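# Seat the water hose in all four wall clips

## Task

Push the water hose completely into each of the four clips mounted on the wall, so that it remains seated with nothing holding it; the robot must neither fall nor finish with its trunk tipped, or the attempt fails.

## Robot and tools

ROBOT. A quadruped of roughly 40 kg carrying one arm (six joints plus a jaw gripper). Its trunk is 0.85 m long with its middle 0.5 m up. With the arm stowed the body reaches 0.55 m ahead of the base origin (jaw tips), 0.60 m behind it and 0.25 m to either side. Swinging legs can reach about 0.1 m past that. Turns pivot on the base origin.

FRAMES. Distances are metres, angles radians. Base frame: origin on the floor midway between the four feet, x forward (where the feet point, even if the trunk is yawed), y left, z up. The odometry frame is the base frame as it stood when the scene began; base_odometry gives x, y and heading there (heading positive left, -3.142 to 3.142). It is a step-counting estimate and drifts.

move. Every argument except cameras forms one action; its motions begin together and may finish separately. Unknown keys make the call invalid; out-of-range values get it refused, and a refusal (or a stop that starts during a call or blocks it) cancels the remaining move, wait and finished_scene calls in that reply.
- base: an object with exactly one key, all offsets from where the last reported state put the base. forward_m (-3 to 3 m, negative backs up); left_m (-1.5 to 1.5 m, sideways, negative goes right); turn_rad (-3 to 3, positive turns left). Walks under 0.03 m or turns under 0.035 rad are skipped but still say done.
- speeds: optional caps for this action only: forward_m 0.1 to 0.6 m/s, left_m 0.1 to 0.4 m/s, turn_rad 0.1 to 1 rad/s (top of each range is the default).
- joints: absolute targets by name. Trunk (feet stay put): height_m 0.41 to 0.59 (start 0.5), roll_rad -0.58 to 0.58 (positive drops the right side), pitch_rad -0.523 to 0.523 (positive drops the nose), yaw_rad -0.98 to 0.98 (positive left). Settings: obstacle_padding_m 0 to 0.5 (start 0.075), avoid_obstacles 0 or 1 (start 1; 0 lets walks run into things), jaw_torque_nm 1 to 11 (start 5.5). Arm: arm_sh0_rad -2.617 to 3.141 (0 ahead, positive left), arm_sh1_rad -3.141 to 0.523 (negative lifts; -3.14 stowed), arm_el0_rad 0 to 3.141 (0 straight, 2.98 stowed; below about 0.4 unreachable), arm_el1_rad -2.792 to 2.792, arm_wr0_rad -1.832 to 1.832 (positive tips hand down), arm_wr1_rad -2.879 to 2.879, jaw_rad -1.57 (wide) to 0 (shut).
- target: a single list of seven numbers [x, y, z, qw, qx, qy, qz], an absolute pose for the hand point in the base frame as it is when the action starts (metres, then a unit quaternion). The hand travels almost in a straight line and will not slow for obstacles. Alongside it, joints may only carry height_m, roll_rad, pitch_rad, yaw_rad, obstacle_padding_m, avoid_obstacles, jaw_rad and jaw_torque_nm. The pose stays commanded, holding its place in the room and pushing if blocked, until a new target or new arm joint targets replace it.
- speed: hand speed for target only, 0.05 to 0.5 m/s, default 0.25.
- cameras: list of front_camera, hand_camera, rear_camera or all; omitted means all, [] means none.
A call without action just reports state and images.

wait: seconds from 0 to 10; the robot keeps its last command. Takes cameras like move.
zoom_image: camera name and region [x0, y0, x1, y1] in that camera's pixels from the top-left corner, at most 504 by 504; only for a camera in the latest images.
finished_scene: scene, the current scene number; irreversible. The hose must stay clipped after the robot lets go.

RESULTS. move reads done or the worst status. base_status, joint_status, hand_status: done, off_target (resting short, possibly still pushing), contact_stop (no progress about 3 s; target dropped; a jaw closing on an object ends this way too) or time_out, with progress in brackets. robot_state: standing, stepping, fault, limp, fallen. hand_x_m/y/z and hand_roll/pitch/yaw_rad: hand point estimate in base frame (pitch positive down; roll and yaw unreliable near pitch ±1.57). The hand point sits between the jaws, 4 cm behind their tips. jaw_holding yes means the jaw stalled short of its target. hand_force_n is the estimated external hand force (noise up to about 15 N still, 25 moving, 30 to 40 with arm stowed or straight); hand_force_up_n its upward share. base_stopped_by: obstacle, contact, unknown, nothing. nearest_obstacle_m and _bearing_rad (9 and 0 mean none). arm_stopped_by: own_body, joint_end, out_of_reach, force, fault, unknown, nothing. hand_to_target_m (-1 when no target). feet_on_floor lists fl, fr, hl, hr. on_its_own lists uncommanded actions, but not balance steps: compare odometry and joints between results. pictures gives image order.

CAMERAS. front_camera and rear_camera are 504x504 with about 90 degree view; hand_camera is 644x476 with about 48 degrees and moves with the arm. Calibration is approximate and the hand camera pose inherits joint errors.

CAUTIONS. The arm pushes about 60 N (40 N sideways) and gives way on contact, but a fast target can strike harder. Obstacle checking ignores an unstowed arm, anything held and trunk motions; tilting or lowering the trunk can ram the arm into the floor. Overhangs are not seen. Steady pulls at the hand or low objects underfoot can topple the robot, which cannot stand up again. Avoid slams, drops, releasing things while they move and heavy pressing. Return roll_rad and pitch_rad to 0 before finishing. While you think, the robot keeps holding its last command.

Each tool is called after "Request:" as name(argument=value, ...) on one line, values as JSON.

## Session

Request:
move()

Scene clock: 0.00 s.
base_odometry: x=-0.001 y=+0.000 heading=+0.001
base_status: not commanded
joint_positions: height_m=+0.498 roll_rad=-0.007 pitch_rad=+0.000 yaw_rad=+0.005 obstacle_padding_m=+0.075 avoid_obstacles=+1.000 arm_sh0_rad=+0.000 arm_sh1_rad=-3.139 arm_el0_rad=+2.980 arm_el1_rad=+0.000 arm_wr0_rad=+0.000 arm_wr1_rad=+0.000 jaw_rad=-0.001 jaw_torque_nm=+5.500
joint_status: not commanded
robot_state: standing
hand_x_m: 0.497
hand_y_m: 0.005
hand_z_m: 0.857
hand_roll_rad: -0.003
hand_pitch_rad: -0.162
hand_yaw_rad: 0.004
jaw_holding: no
hand_force_n: 3
hand_force_up_n: 0
base_stopped_by: nothing
nearest_obstacle_m: 9.00
nearest_obstacle_bearing_rad: 0.00
arm_stopped_by: nothing
hand_to_target_m: -1.000
feet_on_floor: fl fr hl hr
hand: x=+0.4973 y=+0.0053 z=+0.8573 quat_wxyz=(+0.997, -0.001, -0.081, +0.002) (m; base frame)
hand_status: not commanded
pictures: front_camera, hand_camera, rear_camera
camera_calibration:
front_camera: T_world_to_cam=[[0.0168436, -0.999658, 0.0200243, -0.0154825], [-0.226349, -0.0233195, -0.973767, 0.607695], [0.973901, 0.0118692, -0.226664, -0.272638], [0, 0, 0, 1]] pos_world=[0.403335, 0.00192995, 0.530266]
hand_camera: T_world_to_cam=[[-0.0338284, -0.999334, 0.013653, 0.0401858], [0.306291, -0.0233698, -0.951651, 0.695133], [0.951337, -0.028011, 0.306878, -0.682888], [0, 0, 0, 1]] pos_world=[0.438102, 0.0372758, 0.870539]
rear_camera: T_world_to_cam=[[-0.0177785, 0.999527, 0.0251014, -0.019831], [0.145131, 0.0274193, -0.989032, 0.59314], [-0.989253, -0.0139406, -0.145549, -0.389632], [0, 0, 0, 1]] pos_world=[-0.47188, -0.00187358, 0.530422]

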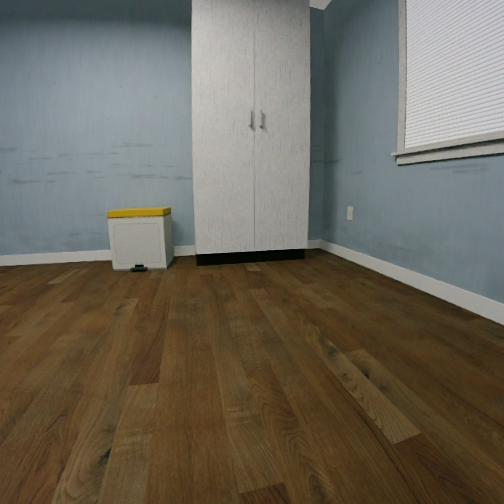

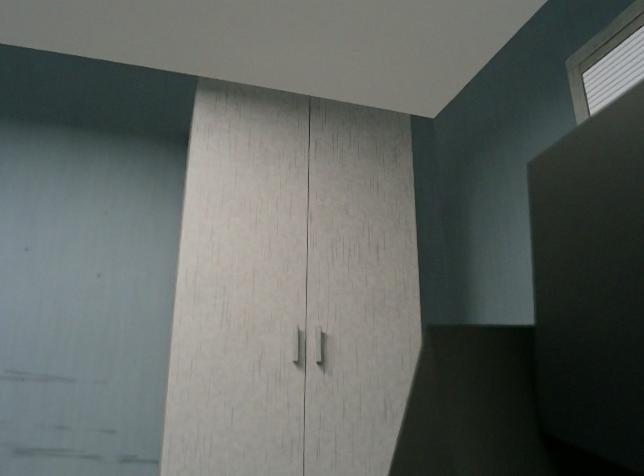

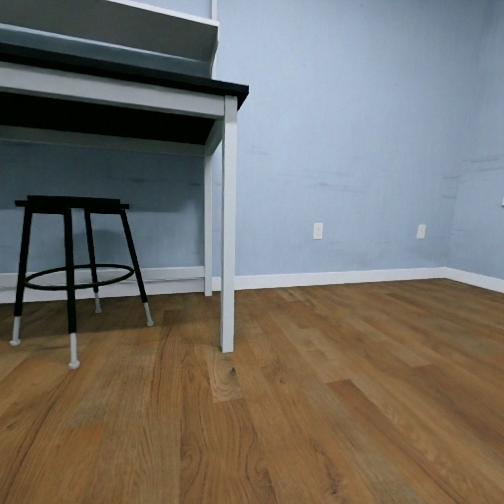

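Request:
move(base={"turn_rad": 1.4}, cameras=["front_camera", "rear_camera"])

Scene clock: 3.87 s.
move: done
base_odometry: x=-0.002 y=+0.002 heading=+1.402
base_status: done
joint_positions: height_m=+0.497 roll_rad=+0.000 pitch_rad=+0.005 yaw_rad=-0.008 obstacle_padding_m=+0.075 avoid_obstacles=+1.000 arm_sh0_rad=+0.002 arm_sh1_rad=-3.141 arm_el0_rad=+2.979 arm_el1_rad=+0.000 arm_wr0_rad=+0.000 arm_wr1_rad=+0.000 jaw_rad=-0.001 jaw_torque_nm=+5.500
joint_status: not commanded
robot_state: standing
hand_x_m: 0.495
hand_y_m: -0.001
hand_z_m: 0.856
hand_roll_rad: 0.004
hand_pitch_rad: -0.161
hand_yaw_rad: -0.008
jaw_holding: no
hand_force_n: 3
hand_force_up_n: 0
base_stopped_by: nothing
nearest_obstacle_m: 0.70
nearest_obstacle_bearing_rad: -2.83
arm_stopped_by: nothing
hand_to_target_m: -1.000
feet_on_floor: fl fr hl hr
hand: x=+0.4950 y=-0.0014 z=+0.8559 quat_wxyz=(+0.997, +0.002, -0.080, -0.004) (m; base frame)
hand_status: not commanded
pictures: front_camera, rear_camera
camera_calibration:
front_camera: T_world_to_cam=[[0.00395286, -0.999913, 0.0125661, -0.00960861], [-0.230936, -0.0131393, -0.97288, 0.605951], [0.972961, 0.000943692, -0.230968, -0.267419], [0, 0, 0, 1]] pos_world=[0.400162, -0.00139362, 0.527874]
rear_camera: T_world_to_cam=[[-0.00466146, 0.999458, 0.0325867, -0.0256045], [0.141079, 0.0329184, -0.989451, 0.593202], [-0.989987, -0.000014996, -0.141156, -0.395115], [0, 0, 0, 1]] pos_world=[-0.474967, 0.00605747, 0.532005]

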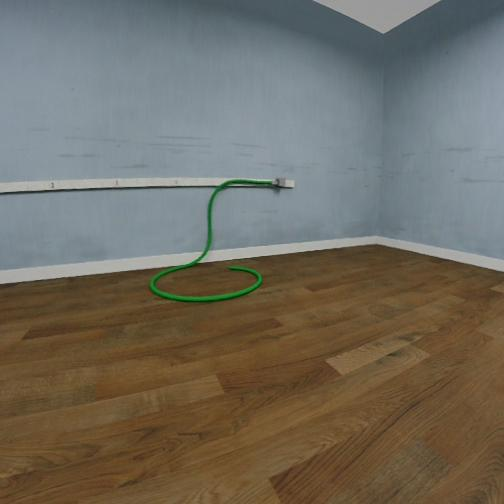

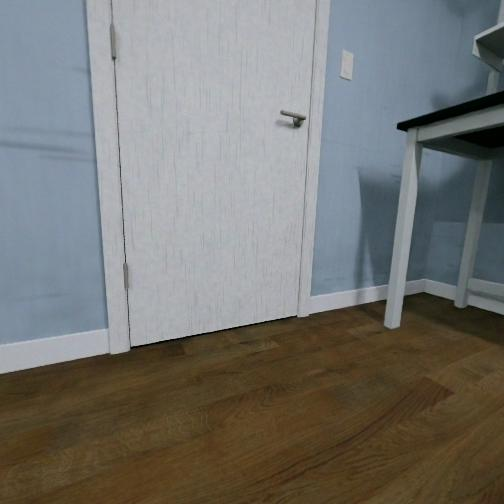

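Request:
zoom_image(camera="front_camera", region=[0, 140, 160, 220])

Request:
zoom_image(camera="front_camera", region=[150, 140, 310, 220])

Request:
zoom_image(camera="front_camera", region=[120, 170, 320, 310])

Scaled by 3.150.

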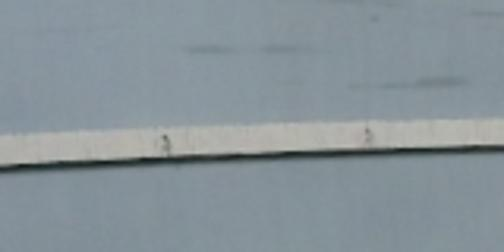

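Scaled by 3.150.

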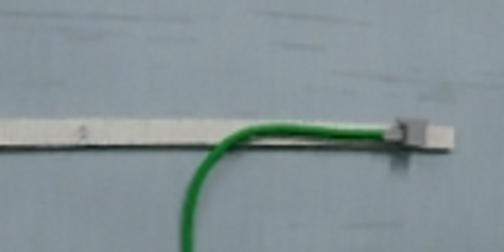

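Scaled by 2.520.

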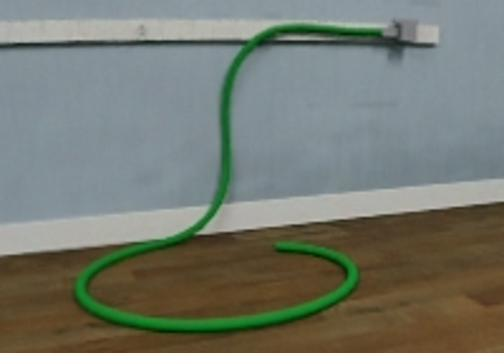

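Request:
move(base={"turn_rad": 0.43}, cameras=[])

Request:
move(base={"forward_m": 1.1}, cameras=["front_camera", "hand_camera"])

Scene clock: 11.23 s.
move: done
base_odometry: x=+0.003 y=+0.003 heading=+1.833
base_status: done
joint_positions: height_m=+0.498 roll_rad=+0.001 pitch_rad=-0.005 yaw_rad=-0.001 obstacle_padding_m=+0.075 avoid_obstacles=+1.000 arm_sh0_rad=+0.002 arm_sh1_rad=-3.141 arm_el0_rad=+2.981 arm_el1_rad=+0.000 arm_wr0_rad=+0.000 arm_wr1_rad=+0.000 jaw_rad=-0.001 jaw_torque_nm=+5.500
joint_status: not commanded
robot_state: standing
hand_x_m: 0.494
hand_y_m: 0.001
hand_z_m: 0.860
hand_roll_rad: 0.005
hand_pitch_rad: -0.168
hand_yaw_rad: -0.001
jaw_holding: no
hand_force_n: 4
hand_force_up_n: -1
base_stopped_by: nothing
nearest_obstacle_m: 0.74
nearest_obstacle_bearing_rad: 3.01
arm_stopped_by: nothing
hand_to_target_m: -1.000
feet_on_floor: fl fr hl hr
hand: x=+0.4939 y=+0.0008 z=+0.8600 quat_wxyz=(+0.996, +0.003, -0.084, +0.000) (m; base frame)
hand_status: not commanded
pictures: none
No camera images: "cameras" was empty.

Scene clock: 15.30 s.
move: done
base_odometry: x=-0.283 y=+1.067 heading=+1.833
base_status: done
joint_positions: height_m=+0.497 roll_rad=-0.004 pitch_rad=-0.001 yaw_rad=-0.001 obstacle_padding_m=+0.075 avoid_obstacles=+1.000 arm_sh0_rad=+0.000 arm_sh1_rad=-3.140 arm_el0_rad=+2.981 arm_el1_rad=+0.000 arm_wr0_rad=+0.000 arm_wr1_rad=+0.000 jaw_rad=-0.001 jaw_torque_nm=+5.500
joint_status: not commanded
robot_state: standing
hand_x_m: 0.492
hand_y_m: 0.001
hand_z_m: 0.857
hand_roll_rad: 0.000
hand_pitch_rad: -0.163
hand_yaw_rad: -0.002
jaw_holding: no
hand_force_n: 5
hand_force_up_n: -2
base_stopped_by: nothing
nearest_obstacle_m: 0.67
nearest_obstacle_bearing_rad: -0.06
arm_stopped_by: nothing
hand_to_target_m: -1.000
feet_on_floor: fl fr hl hr
hand: x=+0.4917 y=+0.0005 z=+0.8570 quat_wxyz=(+0.997, +0.000, -0.082, -0.001) (m; base frame)
hand_status: not commanded
pictures: front_camera, hand_camera
camera_calibration:
front_camera: T_world_to_cam=[[0.0107205, -0.999805, 0.0165925, -0.0142425], [-0.225363, -0.0185823, -0.974098, 0.605947], [0.974216, 0.00670351, -0.225518, -0.268348], [0, 0, 0, 1]] pos_world=[0.398139, -0.00118097, 0.529971]
hand_camera: T_world_to_cam=[[-0.0396491, -0.999162, 0.010181, 0.04104], [0.30734, -0.0218898, -0.951348, 0.695534], [0.950773, -0.0345911, 0.307951, -0.678216], [0, 0, 0, 1]] pos_world=[0.432691, 0.0327705, 0.870134]

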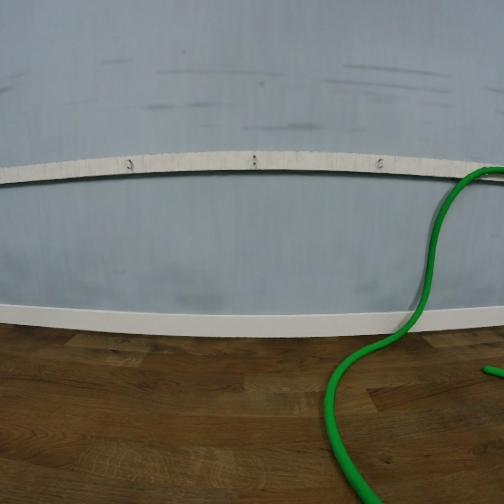

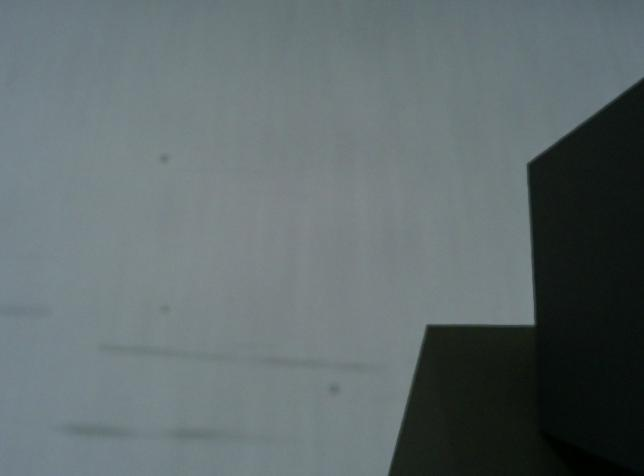

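Request:
move(base={"left_m": 0.11}, cameras=[])

Request:
move(base={"forward_m": 0.48}, speeds={"forward_m": 0.4}, cameras=["front_camera"])

Scene clock: 21.47 s.
move: done
base_odometry: x=-0.389 y=+1.042 heading=+1.832
base_status: done
joint_positions: height_m=+0.498 roll_rad=-0.007 pitch_rad=-0.002 yaw_rad=+0.003 obstacle_padding_m=+0.075 avoid_obstacles=+1.000 arm_sh0_rad=-0.001 arm_sh1_rad=-3.141 arm_el0_rad=+2.980 arm_el1_rad=+0.000 arm_wr0_rad=+0.000 arm_wr1_rad=+0.000 jaw_rad=-0.001 jaw_torque_nm=+5.500
joint_status: not commanded
robot_state: standing
hand_x_m: 0.496
hand_y_m: 0.004
hand_z_m: 0.859
hand_roll_rad: -0.003
hand_pitch_rad: -0.167
hand_yaw_rad: 0.002
jaw_holding: no
hand_force_n: 6
hand_force_up_n: -2
base_stopped_by: nothing
nearest_obstacle_m: 0.67
nearest_obstacle_bearing_rad: 0.02
arm_stopped_by: nothing
hand_to_target_m: -1.000
feet_on_floor: fl fr hl hr
hand: x=+0.4958 y=+0.0043 z=+0.8591 quat_wxyz=(+0.997, -0.001, -0.083, +0.001) (m; base frame)
hand_status: not commanded
pictures: none
No camera images: "cameras" was empty.

Scene clock: 24.37 s.
move: done
base_odometry: x=-0.515 y=+1.500 heading=+1.845
base_status: done
joint_positions: height_m=+0.498 roll_rad=-0.005 pitch_rad=+0.002 yaw_rad=-0.006 obstacle_padding_m=+0.075 avoid_obstacles=+1.000 arm_sh0_rad=-0.001 arm_sh1_rad=-3.141 arm_el0_rad=+2.980 arm_el1_rad=+0.000 arm_wr0_rad=+0.000 arm_wr1_rad=+0.000 jaw_rad=-0.001 jaw_torque_nm=+5.500
joint_status: not commanded
robot_state: standing
hand_x_m: 0.498
hand_y_m: -0.005
hand_z_m: 0.857
hand_roll_rad: -0.001
hand_pitch_rad: -0.162
hand_yaw_rad: -0.008
jaw_holding: no
hand_force_n: 2
hand_force_up_n: -1
base_stopped_by: nothing
nearest_obstacle_m: 0.20
nearest_obstacle_bearing_rad: 0.02
arm_stopped_by: nothing
hand_to_target_m: -1.000
feet_on_floor: fl fr hl hr
hand: x=+0.4980 y=-0.0048 z=+0.8573 quat_wxyz=(+0.997, -0.001, -0.081, -0.004) (m; base frame)
hand_status: not commanded
pictures: front_camera
camera_calibration:
front_camera: T_world_to_cam=[[0.00584525, -0.99983, 0.0174719, -0.0176972], [-0.22813, -0.0183448, -0.973458, 0.607801], [0.973613, 0.00170423, -0.228199, -0.272173], [0, 0, 0, 1]] pos_world=[0.403752, -0.00608035, 0.529869]

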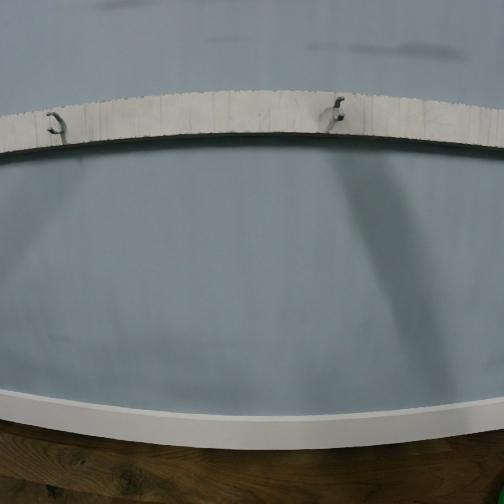

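Request:
move(joints={"yaw_rad": -0.5, "arm_sh0_rad": -0.25, "arm_sh1_rad": -1.6, "arm_el0_rad": 2.5, "arm_el1_rad": 0, "arm_wr0_rad": -0.15, "arm_wr1_rad": 0, "jaw_rad": -0.7}, cameras=["front_camera", "hand_camera"])

Scene clock: 27.73 s.
move: done
base_odometry: x=-0.515 y=+1.499 heading=+1.807
base_status: not commanded
joint_positions: height_m=+0.499 roll_rad=-0.010 pitch_rad=-0.006 yaw_rad=-0.504 obstacle_padding_m=+0.075 avoid_obstacles=+1.000 arm_sh0_rad=-0.240 arm_sh1_rad=-1.608 arm_el0_rad=+2.509 arm_el1_rad=+0.000 arm_wr0_rad=-0.144 arm_wr1_rad=+0.000 jaw_rad=-0.700 jaw_torque_nm=+5.500
joint_status: all done
robot_state: standing
hand_x_m: 0.515
hand_y_m: -0.418
hand_z_m: 0.628
hand_roll_rad: -0.008
hand_pitch_rad: 0.746
hand_yaw_rad: -0.754
jaw_holding: no
hand_force_n: 10
hand_force_up_n: 4
base_stopped_by: nothing
nearest_obstacle_m: 0.20
nearest_obstacle_bearing_rad: 0.02
arm_stopped_by: nothing
hand_to_target_m: -1.000
feet_on_floor: fl fr hl hr
hand: x=+0.5149 y=-0.4176 z=+0.6280 quat_wxyz=(+0.866, +0.131, +0.340, -0.341) (m; base frame)
hand_status: not commanded
pictures: front_camera, hand_camera
camera_calibration:
front_camera: T_world_to_cam=[[-0.47209, -0.881257, 0.0227506, -0.0302346], [-0.205449, 0.0848891, -0.974979, 0.602318], [0.857276, -0.464952, -0.221129, -0.244973], [0, 0, 0, 1]] pos_world=[0.319482, -0.191676, 0.533765]
hand_camera: T_world_to_cam=[[-0.690223, -0.722336, 0.0426873, 0.0571551], [-0.430404, 0.362416, -0.826685, 0.923399], [0.581674, -0.58897, -0.561044, -0.139895], [0, 0, 0, 1]] pos_world=[0.518258, -0.375763, 0.682433]

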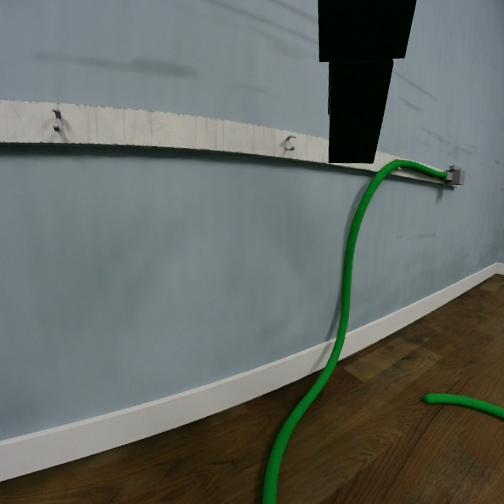

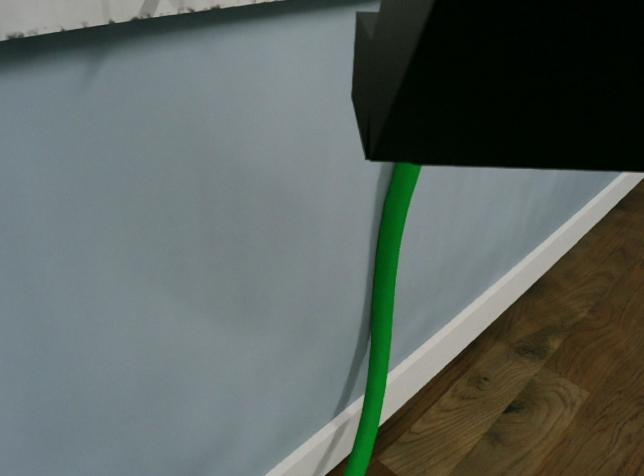

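Request:
move(target=[0.61, -0.63, 0.36, 0.6851, -0.6851, 0.1749, -0.1749], speed=0.25, cameras=["front_camera", "hand_camera"])

Scene clock: 32.53 s.
move: done
base_odometry: x=-0.517 y=+1.498 heading=+1.807
base_status: not commanded
joint_positions: height_m=+0.500 roll_rad=-0.023 pitch_rad=-0.001 yaw_rad=-0.482 obstacle_padding_m=+0.075 avoid_obstacles=+1.000 arm_sh0_rad=-0.544 arm_sh1_rad=-0.123 arm_el0_rad=+1.429 arm_el1_rad=-0.544 arm_wr0_rad=-1.321 arm_wr1_rad=-1.398 jaw_rad=-0.700 jaw_torque_nm=+5.500
joint_status: not commanded
robot_state: standing
hand_x_m: 0.608
hand_y_m: -0.625
hand_z_m: 0.365
hand_roll_rad: -1.558
hand_pitch_rad: 0.017
hand_yaw_rad: -0.505
jaw_holding: no
hand_force_n: 5
hand_force_up_n: 3
base_stopped_by: nothing
nearest_obstacle_m: 0.20
nearest_obstacle_bearing_rad: 0.02
arm_stopped_by: nothing
hand_to_target_m: 0.009
feet_on_floor: fl fr hl hr
hand: x=+0.6077 y=-0.6250 z=+0.3649 quat_wxyz=(+0.691, -0.679, +0.181, -0.172) (m; base frame)
hand_status: done (0.009 m and 1.3 deg from the pose sent, 0.355 m and 102.9 deg at the start)
pictures: front_camera, hand_camera
camera_calibration:
front_camera: T_world_to_cam=[[-0.452459, -0.891077, 0.0355397, -0.0201876], [-0.216896, 0.0713019, -0.973587, 0.595003], [0.865007, -0.448217, -0.225532, -0.209093], [0, 0, 0, 1]] pos_world=[0.300787, -0.154133, 0.532847]
hand_camera: T_world_to_cam=[[-0.0158903, 0.0070408, 0.999849, -0.319578], [-0.341031, -0.940051, 0.00119979, -0.344778], [0.939918, -0.340961, 0.0173389, -0.736735], [0, 0, 0, 1]] pos_world=[0.569812, -0.573057, 0.332718]

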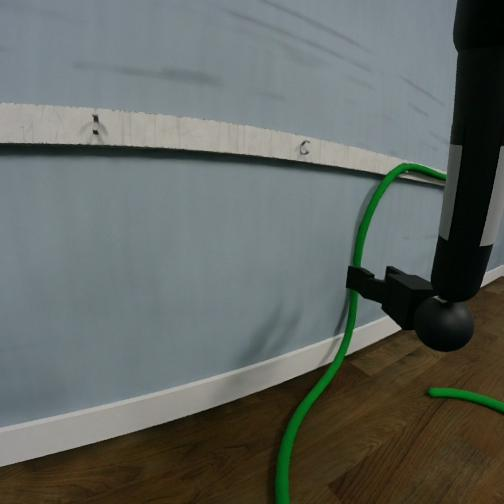

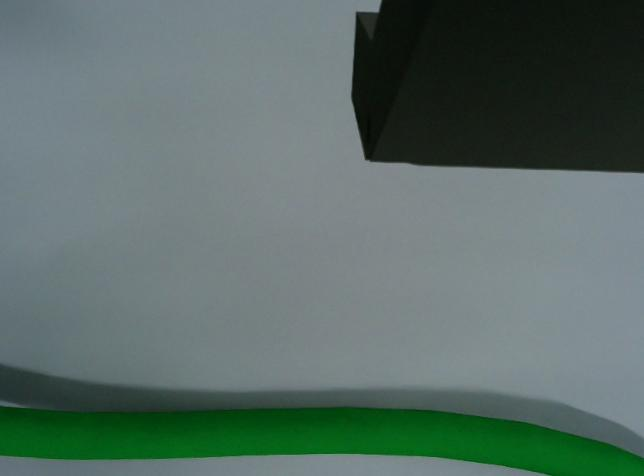

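Request:
move(target=[0.688, -0.704, 0.358, 0.6851, -0.6851, 0.1749, -0.1749], speed=0.15, cameras=["front_camera", "hand_camera"])

Scene clock: 37.73 s.
move: contact_stop
base_odometry: x=-0.517 y=+1.498 heading=+1.807
base_status: not commanded
joint_positions: height_m=+0.500 roll_rad=-0.023 pitch_rad=+0.002 yaw_rad=-0.479 obstacle_padding_m=+0.075 avoid_obstacles=+1.000 arm_sh0_rad=-0.500 arm_sh1_rad=+0.051 arm_el0_rad=+0.976 arm_el1_rad=-0.555 arm_wr0_rad=-1.066 arm_wr1_rad=-1.260 jaw_rad=-0.700 jaw_torque_nm=+5.500
joint_status: not commanded
robot_state: standing
hand_x_m: 0.675
hand_y_m: -0.690
hand_z_m: 0.366
hand_roll_rad: -1.560
hand_pitch_rad: 0.027
hand_yaw_rad: -0.505
jaw_holding: no
hand_force_n: 7
hand_force_up_n: 2
base_stopped_by: nothing
nearest_obstacle_m: 0.20
nearest_obstacle_bearing_rad: 0.02
arm_stopped_by: out_of_reach
hand_to_target_m: 0.021
feet_on_floor: fl fr hl hr
hand: x=+0.6754 y=-0.6895 z=+0.3661 quat_wxyz=(+0.691, -0.678, +0.185, -0.168) (m; base frame)
hand_status: contact_stop (0.021 m and 1.7 deg from the pose sent, 0.113 m and 1.3 deg at the start)
pictures: front_camera, hand_camera
camera_calibration:
front_camera: T_world_to_cam=[[-0.449765, -0.892418, 0.0360872, -0.0216086], [-0.219653, 0.0713574, -0.972965, 0.592993], [0.865716, -0.445532, -0.228116, -0.201632], [0, 0, 0, 1]] pos_world=[0.29509, -0.151432, 0.531746]
hand_camera: T_world_to_cam=[[-0.00507841, 0.00464326, 0.999976, -0.327907], [-0.340604, -0.940203, 0.00263595, -0.383396], [0.940193, -0.340582, 0.00635625, -0.818633], [0, 0, 0, 1]] pos_world=[0.637422, -0.637759, 0.334113]

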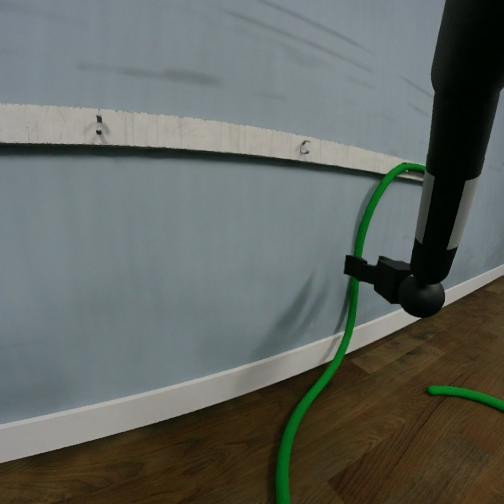

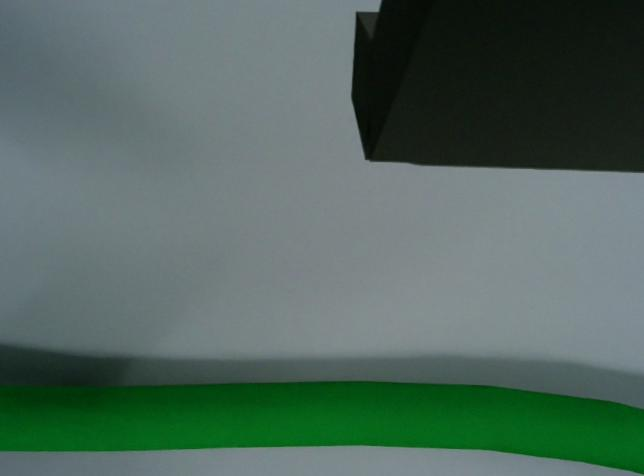

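Request:
move(joints={"yaw_rad": 0, "arm_sh0_rad": -0.3, "arm_sh1_rad": -2.5, "arm_el0_rad": 2.8, "arm_el1_rad": 0, "arm_wr0_rad": -0.2, "arm_wr1_rad": 0}, cameras=[])

Request:
move(base={"forward_m": 0.10}, joints={"obstacle_padding_m": 0.03}, cameras=["front_camera"])

Scene clock: 44.10 s.
move: contact_stop
base_odometry: x=-0.520 y=+1.496 heading=+1.832
base_status: not commanded
joint_positions: height_m=+0.494 roll_rad=-0.001 pitch_rad=+0.001 yaw_rad=-0.060 obstacle_padding_m=+0.075 avoid_obstacles=+1.000 arm_sh0_rad=-0.753 arm_sh1_rad=-0.563 arm_el0_rad=+1.604 arm_el1_rad=-0.341 arm_wr0_rad=-0.798 arm_wr1_rad=-0.991 jaw_rad=-0.684 jaw_torque_nm=+5.500
joint_status: yaw_rad contact_stop (moved +0.419 of +0.479); arm_sh0_rad contact_stop (moved -0.253 of +0.200); arm_sh1_rad contact_stop (moved -0.615 of -2.551); arm_el0_rad contact_stop (moved +0.628 of +1.824); arm_el1_rad contact_stop (moved +0.214 of +0.555); arm_wr0_rad contact_stop (moved +0.268 of +0.866); arm_wr1_rad contact_stop (moved +0.269 of +1.260)
robot_state: standing
hand_x_m: 0.741
hand_y_m: -0.478
hand_z_m: 0.504
hand_roll_rad: -1.167
hand_pitch_rad: 0.261
hand_yaw_rad: -0.567
jaw_holding: no
hand_force_n: 6
hand_force_up_n: 0
base_stopped_by: nothing
nearest_obstacle_m: 0.20
nearest_obstacle_bearing_rad: 0.02
arm_stopped_by: force
hand_to_target_m: -1.000
feet_on_floor: fl fr hl hr
hand: x=+0.7413 y=-0.4776 z=+0.5036 quat_wxyz=(+0.814, -0.494, +0.257, -0.163) (m; base frame)
hand_status: not commanded
pictures: none
No camera images: "cameras" was empty.

not run: a stop came earlier in this reply.

Request:
move(joints={"arm_sh0_rad": -0.6, "arm_sh1_rad": -1.6, "arm_el0_rad": 2.6, "arm_el1_rad": 0, "arm_wr0_rad": -0.5, "arm_wr1_rad": -0.5}, cameras=["front_camera", "hand_camera"])

Scene clock: 46.30 s.
move: done
base_odometry: x=-0.519 y=+1.499 heading=+1.832
base_status: not commanded
joint_positions: height_m=+0.494 roll_rad=-0.003 pitch_rad=-0.001 yaw_rad=-0.059 obstacle_padding_m=+0.075 avoid_obstacles=+1.000 arm_sh0_rad=-0.610 arm_sh1_rad=-1.588 arm_el0_rad=+2.591 arm_el1_rad=-0.006 arm_wr0_rad=-0.506 arm_wr1_rad=-0.509 jaw_rad=-0.700 jaw_torque_nm=+5.500
joint_status: all done
robot_state: standing
hand_x_m: 0.574
hand_y_m: -0.273
hand_z_m: 0.631
hand_roll_rad: -0.512
hand_pitch_rad: 0.492
hand_yaw_rad: -0.670
jaw_holding: no
hand_force_n: 2
hand_force_up_n: -1
base_stopped_by: nothing
nearest_obstacle_m: 0.20
nearest_obstacle_bearing_rad: 0.02
arm_stopped_by: nothing
hand_to_target_m: -1.000
feet_on_floor: fl fr hl hr
hand: x=+0.5741 y=-0.2735 z=+0.6309 quat_wxyz=(+0.906, -0.155, +0.303, -0.250) (m; base frame)
hand_status: not commanded
pictures: front_camera, hand_camera
camera_calibration:
front_camera: T_world_to_cam=[[-0.0471805, -0.998765, 0.0155798, 0.00362994], [-0.225633, -0.00453801, -0.974202, 0.597062], [0.973069, -0.0494787, -0.22514, -0.241319], [0, 0, 0, 1]] pos_world=[0.369708, -0.0056052, 0.527272]
hand_camera: T_world_to_cam=[[-0.371738, -0.80629, 0.460117, -0.266097], [-0.523219, -0.227446, -0.821286, 0.788515], [0.766846, -0.546045, -0.337316, -0.323059], [0, 0, 0, 1]] pos_world=[0.561384, -0.211612, 0.661059]

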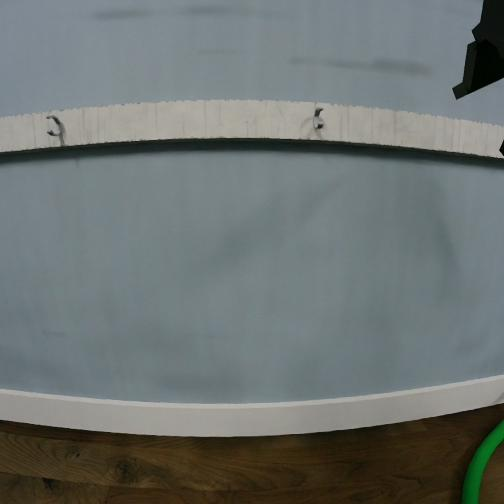

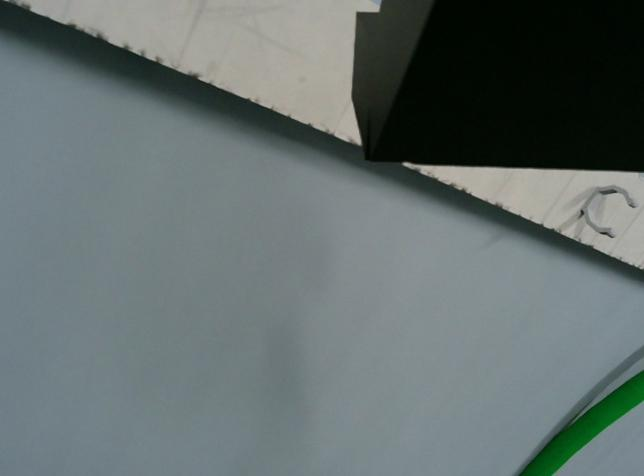

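Request:
move(joints={"arm_sh0_rad": 0, "arm_sh1_rad": -2.9, "arm_el0_rad": 2.9, "arm_el1_rad": 0, "arm_wr0_rad": 0, "arm_wr1_rad": 0, "yaw_rad": 0, "obstacle_padding_m": 0.03}, cameras=[])

Request:
move(base={"left_m": -0.09}, cameras=["front_camera"])

Request:
move(base={"forward_m": 0.1}, cameras=["front_camera"])

Scene clock: 49.17 s.
move: done
base_odometry: x=-0.518 y=+1.500 heading=+1.836
base_status: not commanded
joint_positions: height_m=+0.492 roll_rad=-0.005 pitch_rad=+0.000 yaw_rad=-0.011 obstacle_padding_m=+0.030 avoid_obstacles=+1.000 arm_sh0_rad=-0.015 arm_sh1_rad=-2.885 arm_el0_rad=+2.893 arm_el1_rad=-0.003 arm_wr0_rad=-0.006 arm_wr1_rad=-0.009 jaw_rad=-0.700 jaw_torque_nm=+5.500
joint_status: all done
robot_state: standing
hand_x_m: 0.522
hand_y_m: -0.006
hand_z_m: 0.839
hand_roll_rad: -0.013
hand_pitch_rad: -0.001
hand_yaw_rad: -0.028
jaw_holding: no
hand_force_n: 6
hand_force_up_n: 2
base_stopped_by: nothing
nearest_obstacle_m: 0.20
nearest_obstacle_bearing_rad: 0.02
arm_stopped_by: nothing
hand_to_target_m: -1.000
feet_on_floor: fl fr hl hr
hand: x=+0.5221 y=-0.0056 z=+0.8390 quat_wxyz=(+1.000, -0.007, +0.000, -0.014) (m; base frame)
hand_status: not commanded
pictures: none
No camera images: "cameras" was empty.

Scene clock: 51.30 s.
move: done
base_odometry: x=-0.439 y=+1.525 heading=+1.833
base_status: done
joint_positions: height_m=+0.492 roll_rad=-0.003 pitch_rad=-0.001 yaw_rad=-0.005 obstacle_padding_m=+0.030 avoid_obstacles=+1.000 arm_sh0_rad=-0.004 arm_sh1_rad=-2.900 arm_el0_rad=+2.900 arm_el1_rad=-0.003 arm_wr0_rad=-0.002 arm_wr1_rad=-0.007 jaw_rad=-0.700 jaw_torque_nm=+5.500
joint_status: not commanded
robot_state: standing
hand_x_m: 0.523
hand_y_m: 0.000
hand_z_m: 0.839
hand_roll_rad: -0.009
hand_pitch_rad: -0.007
hand_yaw_rad: -0.010
jaw_holding: no
hand_force_n: 2
hand_force_up_n: 0
base_stopped_by: unknown
nearest_obstacle_m: 0.20
nearest_obstacle_bearing_rad: 0.12
arm_stopped_by: nothing
hand_to_target_m: -1.000
feet_on_floor: fl fr hl hr
hand: x=+0.5235 y=+0.0002 z=+0.8393 quat_wxyz=(+1.000, -0.004, -0.003, -0.005) (m; base frame)
hand_status: not commanded
pictures: front_camera
camera_calibration:
front_camera: T_world_to_cam=[[0.00720139, -0.999853, 0.0155367, -0.0105251], [-0.225154, -0.0167594, -0.974179, 0.601587], [0.974297, 0.00351729, -0.225242, -0.271906], [0, 0, 0, 1]] pos_world=[0.400443, 0.000515113, 0.524972]

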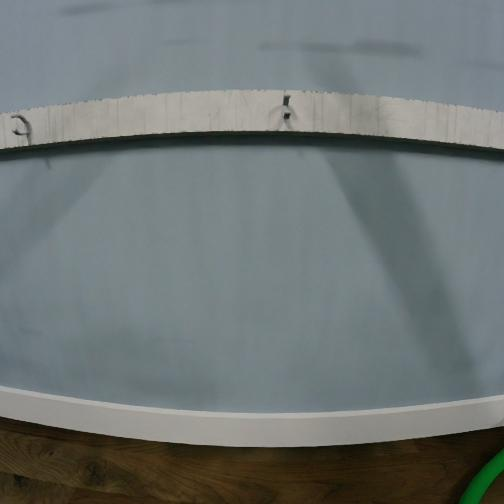

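Scene clock: 53.37 s.
move: done
base_odometry: x=-0.453 y=+1.613 heading=+1.803
base_status: done
joint_positions: height_m=+0.491 roll_rad=+0.002 pitch_rad=+0.000 yaw_rad=+0.025 obstacle_padding_m=+0.030 avoid_obstacles=+1.000 arm_sh0_rad=-0.001 arm_sh1_rad=-2.901 arm_el0_rad=+2.901 arm_el1_rad=-0.002 arm_wr0_rad=+0.000 arm_wr1_rad=-0.006 jaw_rad=-0.700 jaw_torque_nm=+5.500
joint_status: not commanded
robot_state: standing
hand_x_m: 0.522
hand_y_m: 0.015
hand_z_m: 0.837
hand_roll_rad: -0.002
hand_pitch_rad: -0.002
hand_yaw_rad: 0.022
jaw_holding: no
hand_force_n: 2
hand_force_up_n: -1
base_stopped_by: unknown
nearest_obstacle_m: 0.11
nearest_obstacle_bearing_rad: 0.20
arm_stopped_by: nothing
hand_to_target_m: -1.000
feet_on_floor: fl fr hl hr
hand: x=+0.5215 y=+0.0149 z=+0.8367 quat_wxyz=(+1.000, -0.001, -0.001, +0.011) (m; base frame)
hand_status: not commanded
pictures: front_camera
camera_calibration:
front_camera: T_world_to_cam=[[0.0370956, -0.999259, 0.0102691, -0.00765052], [-0.225504, -0.0183816, -0.974069, 0.600418], [0.973536, 0.0338179, -0.226019, -0.269665], [0, 0, 0, 1]] pos_world=[0.398209, 0.0125113, 0.523978]

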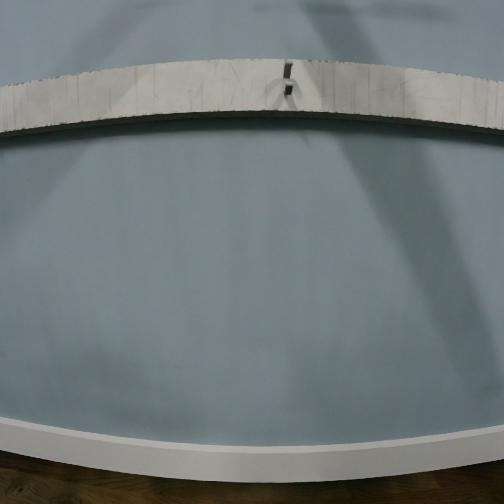

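Request:
move(joints={"yaw_rad": -0.6, "height_m": 0.46, "arm_sh0_rad": -0.3, "arm_sh1_rad": -1.6, "arm_el0_rad": 2.5, "arm_el1_rad": -0.3, "arm_wr0_rad": -0.6, "arm_wr1_rad": -0.8, "jaw_rad": -0.7}, cameras=[])

Request:
move(target=[0.57, -0.62, 0.34, 0.693, -0.693, 0.1405, -0.1405], speed=0.25, cameras=["front_camera", "hand_camera"])

Scene clock: 57.13 s.
move: done
base_odometry: x=-0.453 y=+1.611 heading=+1.755
base_status: not commanded
joint_positions: height_m=+0.459 roll_rad=-0.010 pitch_rad=-0.005 yaw_rad=-0.582 obstacle_padding_m=+0.030 avoid_obstacles=+1.000 arm_sh0_rad=-0.290 arm_sh1_rad=-1.608 arm_el0_rad=+2.511 arm_el1_rad=-0.294 arm_wr0_rad=-0.594 arm_wr1_rad=-0.791 jaw_rad=-0.700 jaw_torque_nm=+5.500
joint_status: all done
robot_state: standing
hand_x_m: 0.514
hand_y_m: -0.484
hand_z_m: 0.659
hand_roll_rad: -0.989
hand_pitch_rad: 0.315
hand_yaw_rad: -0.707
jaw_holding: no
hand_force_n: 6
hand_force_up_n: 2
base_stopped_by: unknown
nearest_obstacle_m: 0.11
nearest_obstacle_bearing_rad: 0.20
arm_stopped_by: nothing
hand_to_target_m: -1.000
feet_on_floor: fl fr hl hr
hand: x=+0.5136 y=-0.4839 z=+0.6590 quat_wxyz=(+0.841, -0.392, +0.292, -0.231) (m; base frame)
hand_status: not commanded
pictures: none
No camera images: "cameras" was empty.

Scene clock: 59.83 s.
move: done
base_odometry: x=-0.454 y=+1.609 heading=+1.755
base_status: not commanded
joint_positions: height_m=+0.460 roll_rad=-0.027 pitch_rad=-0.003 yaw_rad=-0.566 obstacle_padding_m=+0.030 avoid_obstacles=+1.000 arm_sh0_rad=-0.512 arm_sh1_rad=-0.211 arm_el0_rad=+1.596 arm_el1_rad=-0.689 arm_wr0_rad=-1.423 arm_wr1_rad=-1.426 jaw_rad=-0.700 jaw_torque_nm=+5.500
joint_status: not commanded
robot_state: standing
hand_x_m: 0.568
hand_y_m: -0.615
hand_z_m: 0.345
hand_roll_rad: -1.572
hand_pitch_rad: 0.003
hand_yaw_rad: -0.404
jaw_holding: no
hand_force_n: 4
hand_force_up_n: 2
base_stopped_by: unknown
nearest_obstacle_m: 0.11
nearest_obstacle_bearing_rad: 0.20
arm_stopped_by: nothing
hand_to_target_m: 0.008
feet_on_floor: fl fr hl hr
hand: x=+0.5683 y=-0.6153 z=+0.3451 quat_wxyz=(+0.693, -0.693, +0.143, -0.141) (m; base frame)
hand_status: done (0.008 m and 0.3 deg from the pose sent, 0.351 m and 43.7 deg at the start)
pictures: front_camera, hand_camera
camera_calibration:
front_camera: T_world_to_cam=[[-0.525939, -0.849572, 0.0402009, -0.0303671], [-0.210609, 0.084295, -0.973929, 0.557255], [0.824034, -0.520694, -0.223261, -0.225324], [0, 0, 0, 1]] pos_world=[0.287066, -0.190098, 0.493642]
hand_camera: T_world_to_cam=[[-0.0242017, 0.0231702, 0.999439, -0.286084], [-0.244393, -0.969535, 0.0165588, -0.427436], [0.969374, -0.243855, 0.029127, -0.657522], [0, 0, 0, 1]] pos_world=[0.525998, -0.568125, 0.312152]

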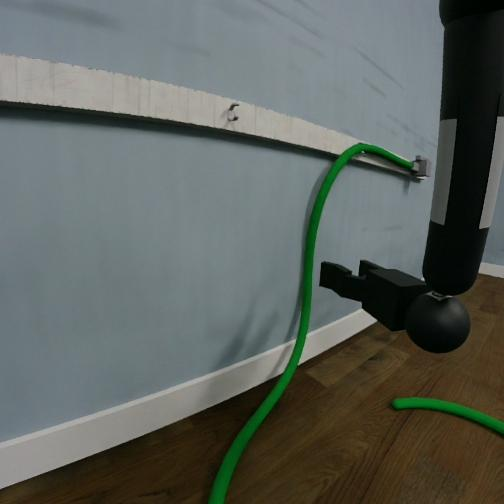

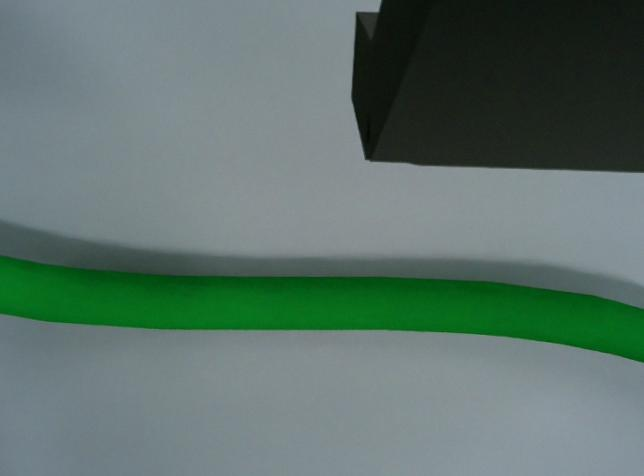

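Request:
move(target=[0.667, -0.642, 0.343, 0.7016, -0.7016, 0.0882, -0.0882], speed=0.2, cameras=["hand_camera"])

Scene clock: 62.23 s.
move: done
base_odometry: x=-0.454 y=+1.609 heading=+1.755
base_status: not commanded
joint_positions: height_m=+0.460 roll_rad=-0.031 pitch_rad=-0.002 yaw_rad=-0.564 obstacle_padding_m=+0.030 avoid_obstacles=+1.000 arm_sh0_rad=-0.415 arm_sh1_rad=-0.088 arm_el0_rad=+1.242 arm_el1_rad=-0.780 arm_wr0_rad=-1.260 arm_wr1_rad=-1.248 jaw_rad=-0.700 jaw_torque_nm=+5.500
joint_status: not commanded
robot_state: standing
hand_x_m: 0.660
hand_y_m: -0.638
hand_z_m: 0.347
hand_roll_rad: -1.568
hand_pitch_rad: 0.010
hand_yaw_rad: -0.251
jaw_holding: no
hand_force_n: 6
hand_force_up_n: 3
base_stopped_by: unknown
nearest_obstacle_m: 0.11
nearest_obstacle_bearing_rad: 0.20
arm_stopped_by: nothing
hand_to_target_m: 0.010
feet_on_floor: fl fr hl hr
hand: x=+0.6604 y=-0.6376 z=+0.3472 quat_wxyz=(+0.703, -0.700, +0.092, -0.085) (m; base frame)
hand_status: done (0.010 m and 0.6 deg from the pose sent, 0.102 m and 8.8 deg at the start)
pictures: hand_camera
camera_calibration:
hand_camera: T_world_to_cam=[[-0.0206331, 0.0143273, 0.999684, -0.2931], [-0.0930813, -0.995582, 0.0123473, -0.541577], [0.995445, -0.0927972, 0.0218755, -0.670886], [0, 0, 0, 1]] pos_world=[0.611372, -0.597241, 0.314371]

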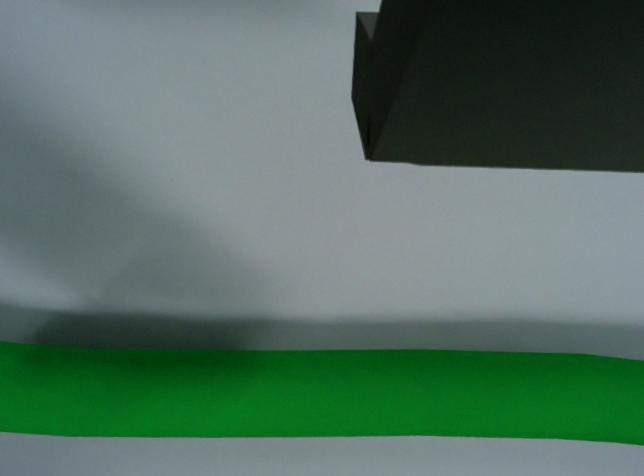

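Request:
move(target=[0.725, -0.656, 0.343, 0.7016, -0.7016, 0.0882, -0.0882], speed=0.12, cameras=["hand_camera"])

Scene clock: 64.80 s.
move: done
base_odometry: x=-0.453 y=+1.608 heading=+1.755
base_status: not commanded
joint_positions: height_m=+0.460 roll_rad=-0.033 pitch_rad=-0.003 yaw_rad=-0.563 obstacle_padding_m=+0.030 avoid_obstacles=+1.000 arm_sh0_rad=-0.340 arm_sh1_rad=+0.010 arm_el0_rad=+1.008 arm_el1_rad=-0.746 arm_wr0_rad=-1.125 arm_wr1_rad=-1.163 jaw_rad=-0.700 jaw_torque_nm=+5.500
joint_status: not commanded
robot_state: standing
hand_x_m: 0.718
hand_y_m: -0.650
hand_z_m: 0.347
hand_roll_rad: -1.560
hand_pitch_rad: 0.023
hand_yaw_rad: -0.250
jaw_holding: no
hand_force_n: 6
hand_force_up_n: 2
base_stopped_by: unknown
nearest_obstacle_m: 0.11
nearest_obstacle_bearing_rad: 0.20
arm_stopped_by: nothing
hand_to_target_m: 0.010
feet_on_floor: fl fr hl hr
hand: x=+0.7180 y=-0.6497 z=+0.3467 quat_wxyz=(+0.706, -0.697, +0.096, -0.080) (m; base frame)
hand_status: done (0.010 m and 1.4 deg from the pose sent, 0.067 m and 0.6 deg at the start)
pictures: hand_camera
camera_calibration:
hand_camera: T_world_to_cam=[[-0.0100404, 0.0039304, 0.999942, -0.305385], [-0.0923714, -0.99572, 0.00298631, -0.545826], [0.995674, -0.092336, 0.0103605, -0.725203], [0, 0, 0, 1]] pos_world=[0.668581, -0.609252, 0.314511]

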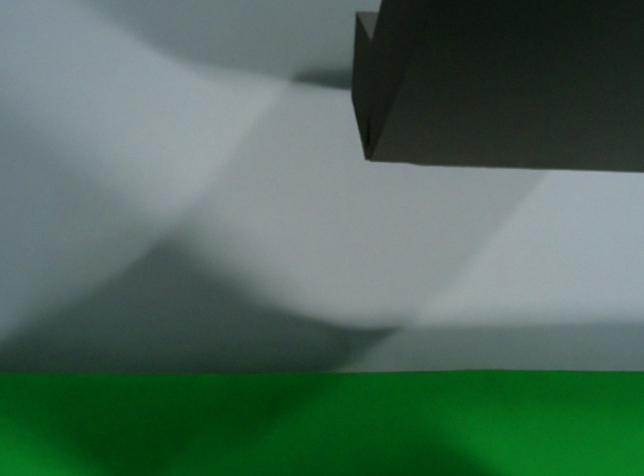

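Request:
move(joints={"jaw_rad": 0}, cameras=["hand_camera", "front_camera"])

Scene clock: 66.23 s.
move: done
base_odometry: x=-0.453 y=+1.608 heading=+1.755
base_status: not commanded
joint_positions: height_m=+0.460 roll_rad=-0.034 pitch_rad=-0.003 yaw_rad=-0.563 obstacle_padding_m=+0.030 avoid_obstacles=+1.000 arm_sh0_rad=-0.339 arm_sh1_rad=+0.011 arm_el0_rad=+1.005 arm_el1_rad=-0.746 arm_wr0_rad=-1.125 arm_wr1_rad=-1.163 jaw_rad=-0.001 jaw_torque_nm=+5.500
joint_status: all done
robot_state: standing
hand_x_m: 0.719
hand_y_m: -0.649
hand_z_m: 0.347
hand_roll_rad: -1.562
hand_pitch_rad: 0.022
hand_yaw_rad: -0.249
jaw_holding: no
hand_force_n: 6
hand_force_up_n: 2
base_stopped_by: unknown
nearest_obstacle_m: 0.11
nearest_obstacle_bearing_rad: 0.20
arm_stopped_by: nothing
hand_to_target_m: 0.010
feet_on_floor: fl fr hl hr
hand: x=+0.7189 y=-0.6493 z=+0.3473 quat_wxyz=(+0.706, -0.698, +0.095, -0.080) (m; base frame)
hand_status: not commanded
pictures: front_camera, hand_camera
camera_calibration:
front_camera: T_world_to_cam=[[-0.523133, -0.850987, 0.0463998, -0.0430497], [-0.214427, 0.0787329, -0.973562, 0.554208], [0.824835, -0.519252, -0.223662, -0.215142], [0, 0, 0, 1]] pos_world=[0.273773, -0.191982, 0.493434]
hand_camera: T_world_to_cam=[[-0.0105929, 0.00586742, 0.999927, -0.304315], [-0.0911876, -0.995822, 0.00487732, -0.546894], [0.995777, -0.0911293, 0.0110836, -0.725633], [0, 0, 0, 1]] pos_world=[0.669475, -0.60895, 0.315003]

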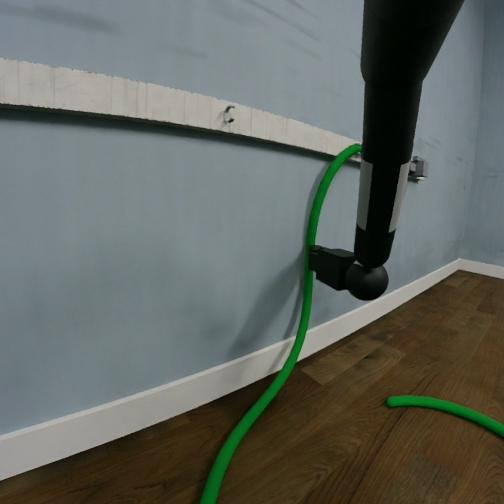

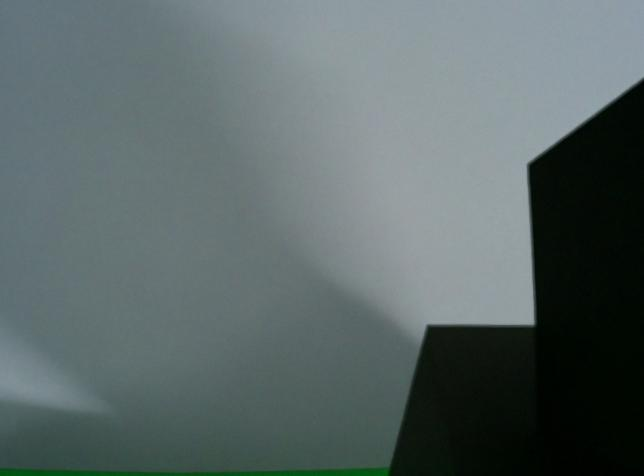

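Request:
move(target=[0.69, -0.647, 0.343, 0.7016, -0.7016, 0.0882, -0.0882], speed=0.15, joints={"jaw_rad": -0.7}, cameras=["hand_camera"])

Scene clock: 71.87 s.
move: done
base_odometry: x=-0.454 y=+1.609 heading=+1.755
base_status: not commanded
joint_positions: height_m=+0.460 roll_rad=-0.034 pitch_rad=-0.004 yaw_rad=-0.564 obstacle_padding_m=+0.030 avoid_obstacles=+1.000 arm_sh0_rad=-0.371 arm_sh1_rad=+0.008 arm_el0_rad=+1.056 arm_el1_rad=-0.748 arm_wr0_rad=-1.193 arm_wr1_rad=-1.196 jaw_rad=-0.699 jaw_torque_nm=+5.500
joint_status: all done
robot_state: standing
hand_x_m: 0.694
hand_y_m: -0.650
hand_z_m: 0.343
hand_roll_rad: -1.566
hand_pitch_rad: -0.006
hand_yaw_rad: -0.254
jaw_holding: no
hand_force_n: 4
hand_force_up_n: -1
base_stopped_by: unknown
nearest_obstacle_m: 0.11
nearest_obstacle_bearing_rad: 0.20
arm_stopped_by: nothing
hand_to_target_m: 0.005
feet_on_floor: fl fr hl hr
hand: x=+0.6941 y=-0.6498 z=+0.3428 quat_wxyz=(+0.703, -0.700, +0.087, -0.092) (m; base frame)
hand_status: done (0.005 m and 0.5 deg from the pose sent, 0.029 m and 1.4 deg at the start)
pictures: hand_camera
camera_calibration:
hand_camera: T_world_to_cam=[[-0.0364179, 0.0169528, 0.999193, -0.27477], [-0.0969461, -0.9952, 0.0133516, -0.548043], [0.994623, -0.0963817, 0.0378866, -0.712639], [0, 0, 0, 1]] pos_world=[0.64567, -0.609439, 0.308865]

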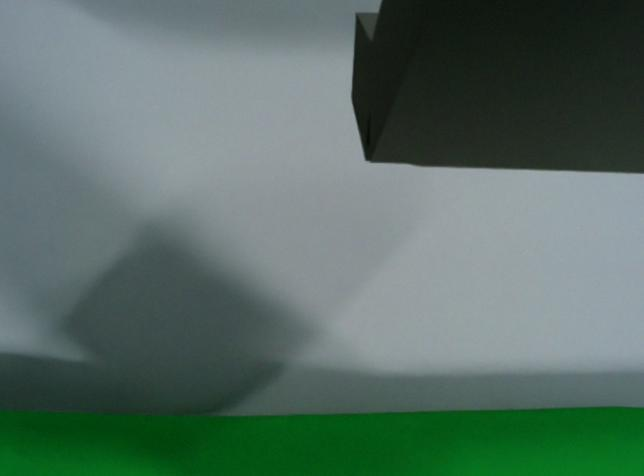

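Request:
move(target=[0.746, -0.684, 0.341, 0.7016, -0.7016, 0.0882, -0.0882], speed=0.12, cameras=["hand_camera"])

Scene clock: 76.00 s.
move: contact_stop
base_odometry: x=-0.453 y=+1.608 heading=+1.755
base_status: not commanded
joint_positions: height_m=+0.460 roll_rad=-0.034 pitch_rad=-0.003 yaw_rad=-0.564 obstacle_padding_m=+0.030 avoid_obstacles=+1.000 arm_sh0_rad=-0.345 arm_sh1_rad=+0.045 arm_el0_rad=+0.918 arm_el1_rad=-0.762 arm_wr0_rad=-1.082 arm_wr1_rad=-1.113 jaw_rad=-0.700 jaw_torque_nm=+5.500
joint_status: not commanded
robot_state: standing
hand_x_m: 0.723
hand_y_m: -0.666
hand_z_m: 0.351
hand_roll_rad: -1.552
hand_pitch_rad: 0.025
hand_yaw_rad: -0.258
jaw_holding: no
hand_force_n: 6
hand_force_up_n: 2
base_stopped_by: unknown
nearest_obstacle_m: 0.11
nearest_obstacle_bearing_rad: 0.20
arm_stopped_by: out_of_reach
hand_to_target_m: 0.031
feet_on_floor: fl fr hl hr
hand: x=+0.7230 y=-0.6655 z=+0.3508 quat_wxyz=(+0.709, -0.693, +0.099, -0.083) (m; base frame)
hand_status: contact_stop (0.031 m and 1.8 deg from the pose sent, 0.062 m and 0.5 deg at the start)
pictures: hand_camera
camera_calibration:
hand_camera: T_world_to_cam=[[-0.0103632, -0.00448167, 0.999936, -0.314639], [-0.101211, -0.99485, -0.0055078, -0.551175], [0.994811, -0.101261, 0.00985624, -0.736886], [0, 0, 0, 1]] pos_world=[0.674017, -0.624364, 0.318846]

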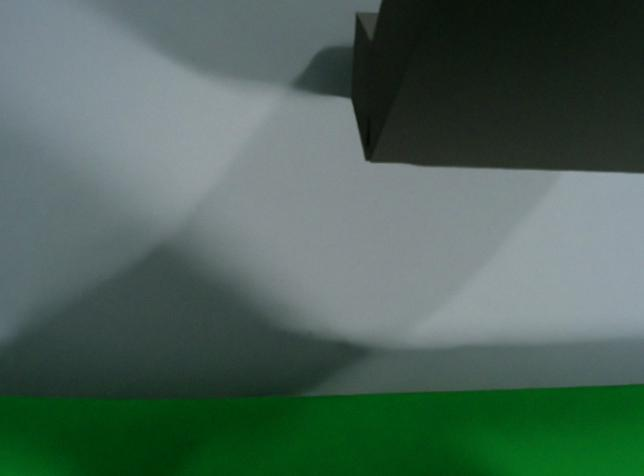

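Request:
move(joints={"height_m": 0.42, "yaw_rad": -0.72}, target=[0.743, -0.682, 0.343, 0.7016, -0.7016, 0.0882, -0.0882], speed=0.12, cameras=["hand_camera"])

Scene clock: 78.50 s.
move: contact_stop
base_odometry: x=-0.455 y=+1.605 heading=+1.754
base_status: not commanded
joint_positions: height_m=+0.419 roll_rad=-0.036 pitch_rad=+0.000 yaw_rad=-0.519 obstacle_padding_m=+0.030 avoid_obstacles=+1.000 arm_sh0_rad=-0.420 arm_sh1_rad=+0.004 arm_el0_rad=+0.895 arm_el1_rad=-0.819 arm_wr0_rad=-1.038 arm_wr1_rad=-1.049 jaw_rad=-0.708 jaw_torque_nm=+5.500
joint_status: yaw_rad off_target (ended at -0.519, target -0.720); the others done
robot_state: standing
hand_x_m: 0.726
hand_y_m: -0.677
hand_z_m: 0.340
hand_roll_rad: -1.555
hand_pitch_rad: 0.037
hand_yaw_rad: -0.264
jaw_holding: no
hand_force_n: 14
hand_force_up_n: -2
base_stopped_by: unknown
nearest_obstacle_m: 0.11
nearest_obstacle_bearing_rad: 0.20
arm_stopped_by: out_of_reach
hand_to_target_m: 0.021
feet_on_floor: fl fr hl hr
hand: x=+0.7261 y=-0.6768 z=+0.3397 quat_wxyz=(+0.708, -0.694, +0.106, -0.081) (m; base frame)
hand_status: contact_stop (0.021 m and 2.5 deg from the pose sent, 0.027 m and 1.8 deg at the start)
pictures: hand_camera
camera_calibration:
hand_camera: T_world_to_cam=[[0.0027548, -0.0045684, 0.999986, -0.313007], [-0.107262, -0.994222, -0.00424658, -0.557852], [0.994227, -0.107249, -0.0032289, -0.740405], [0, 0, 0, 1]] pos_world=[0.677157, -0.635466, 0.308242]

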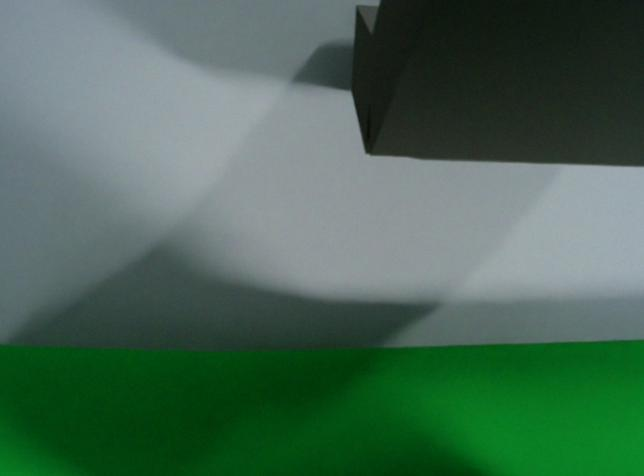

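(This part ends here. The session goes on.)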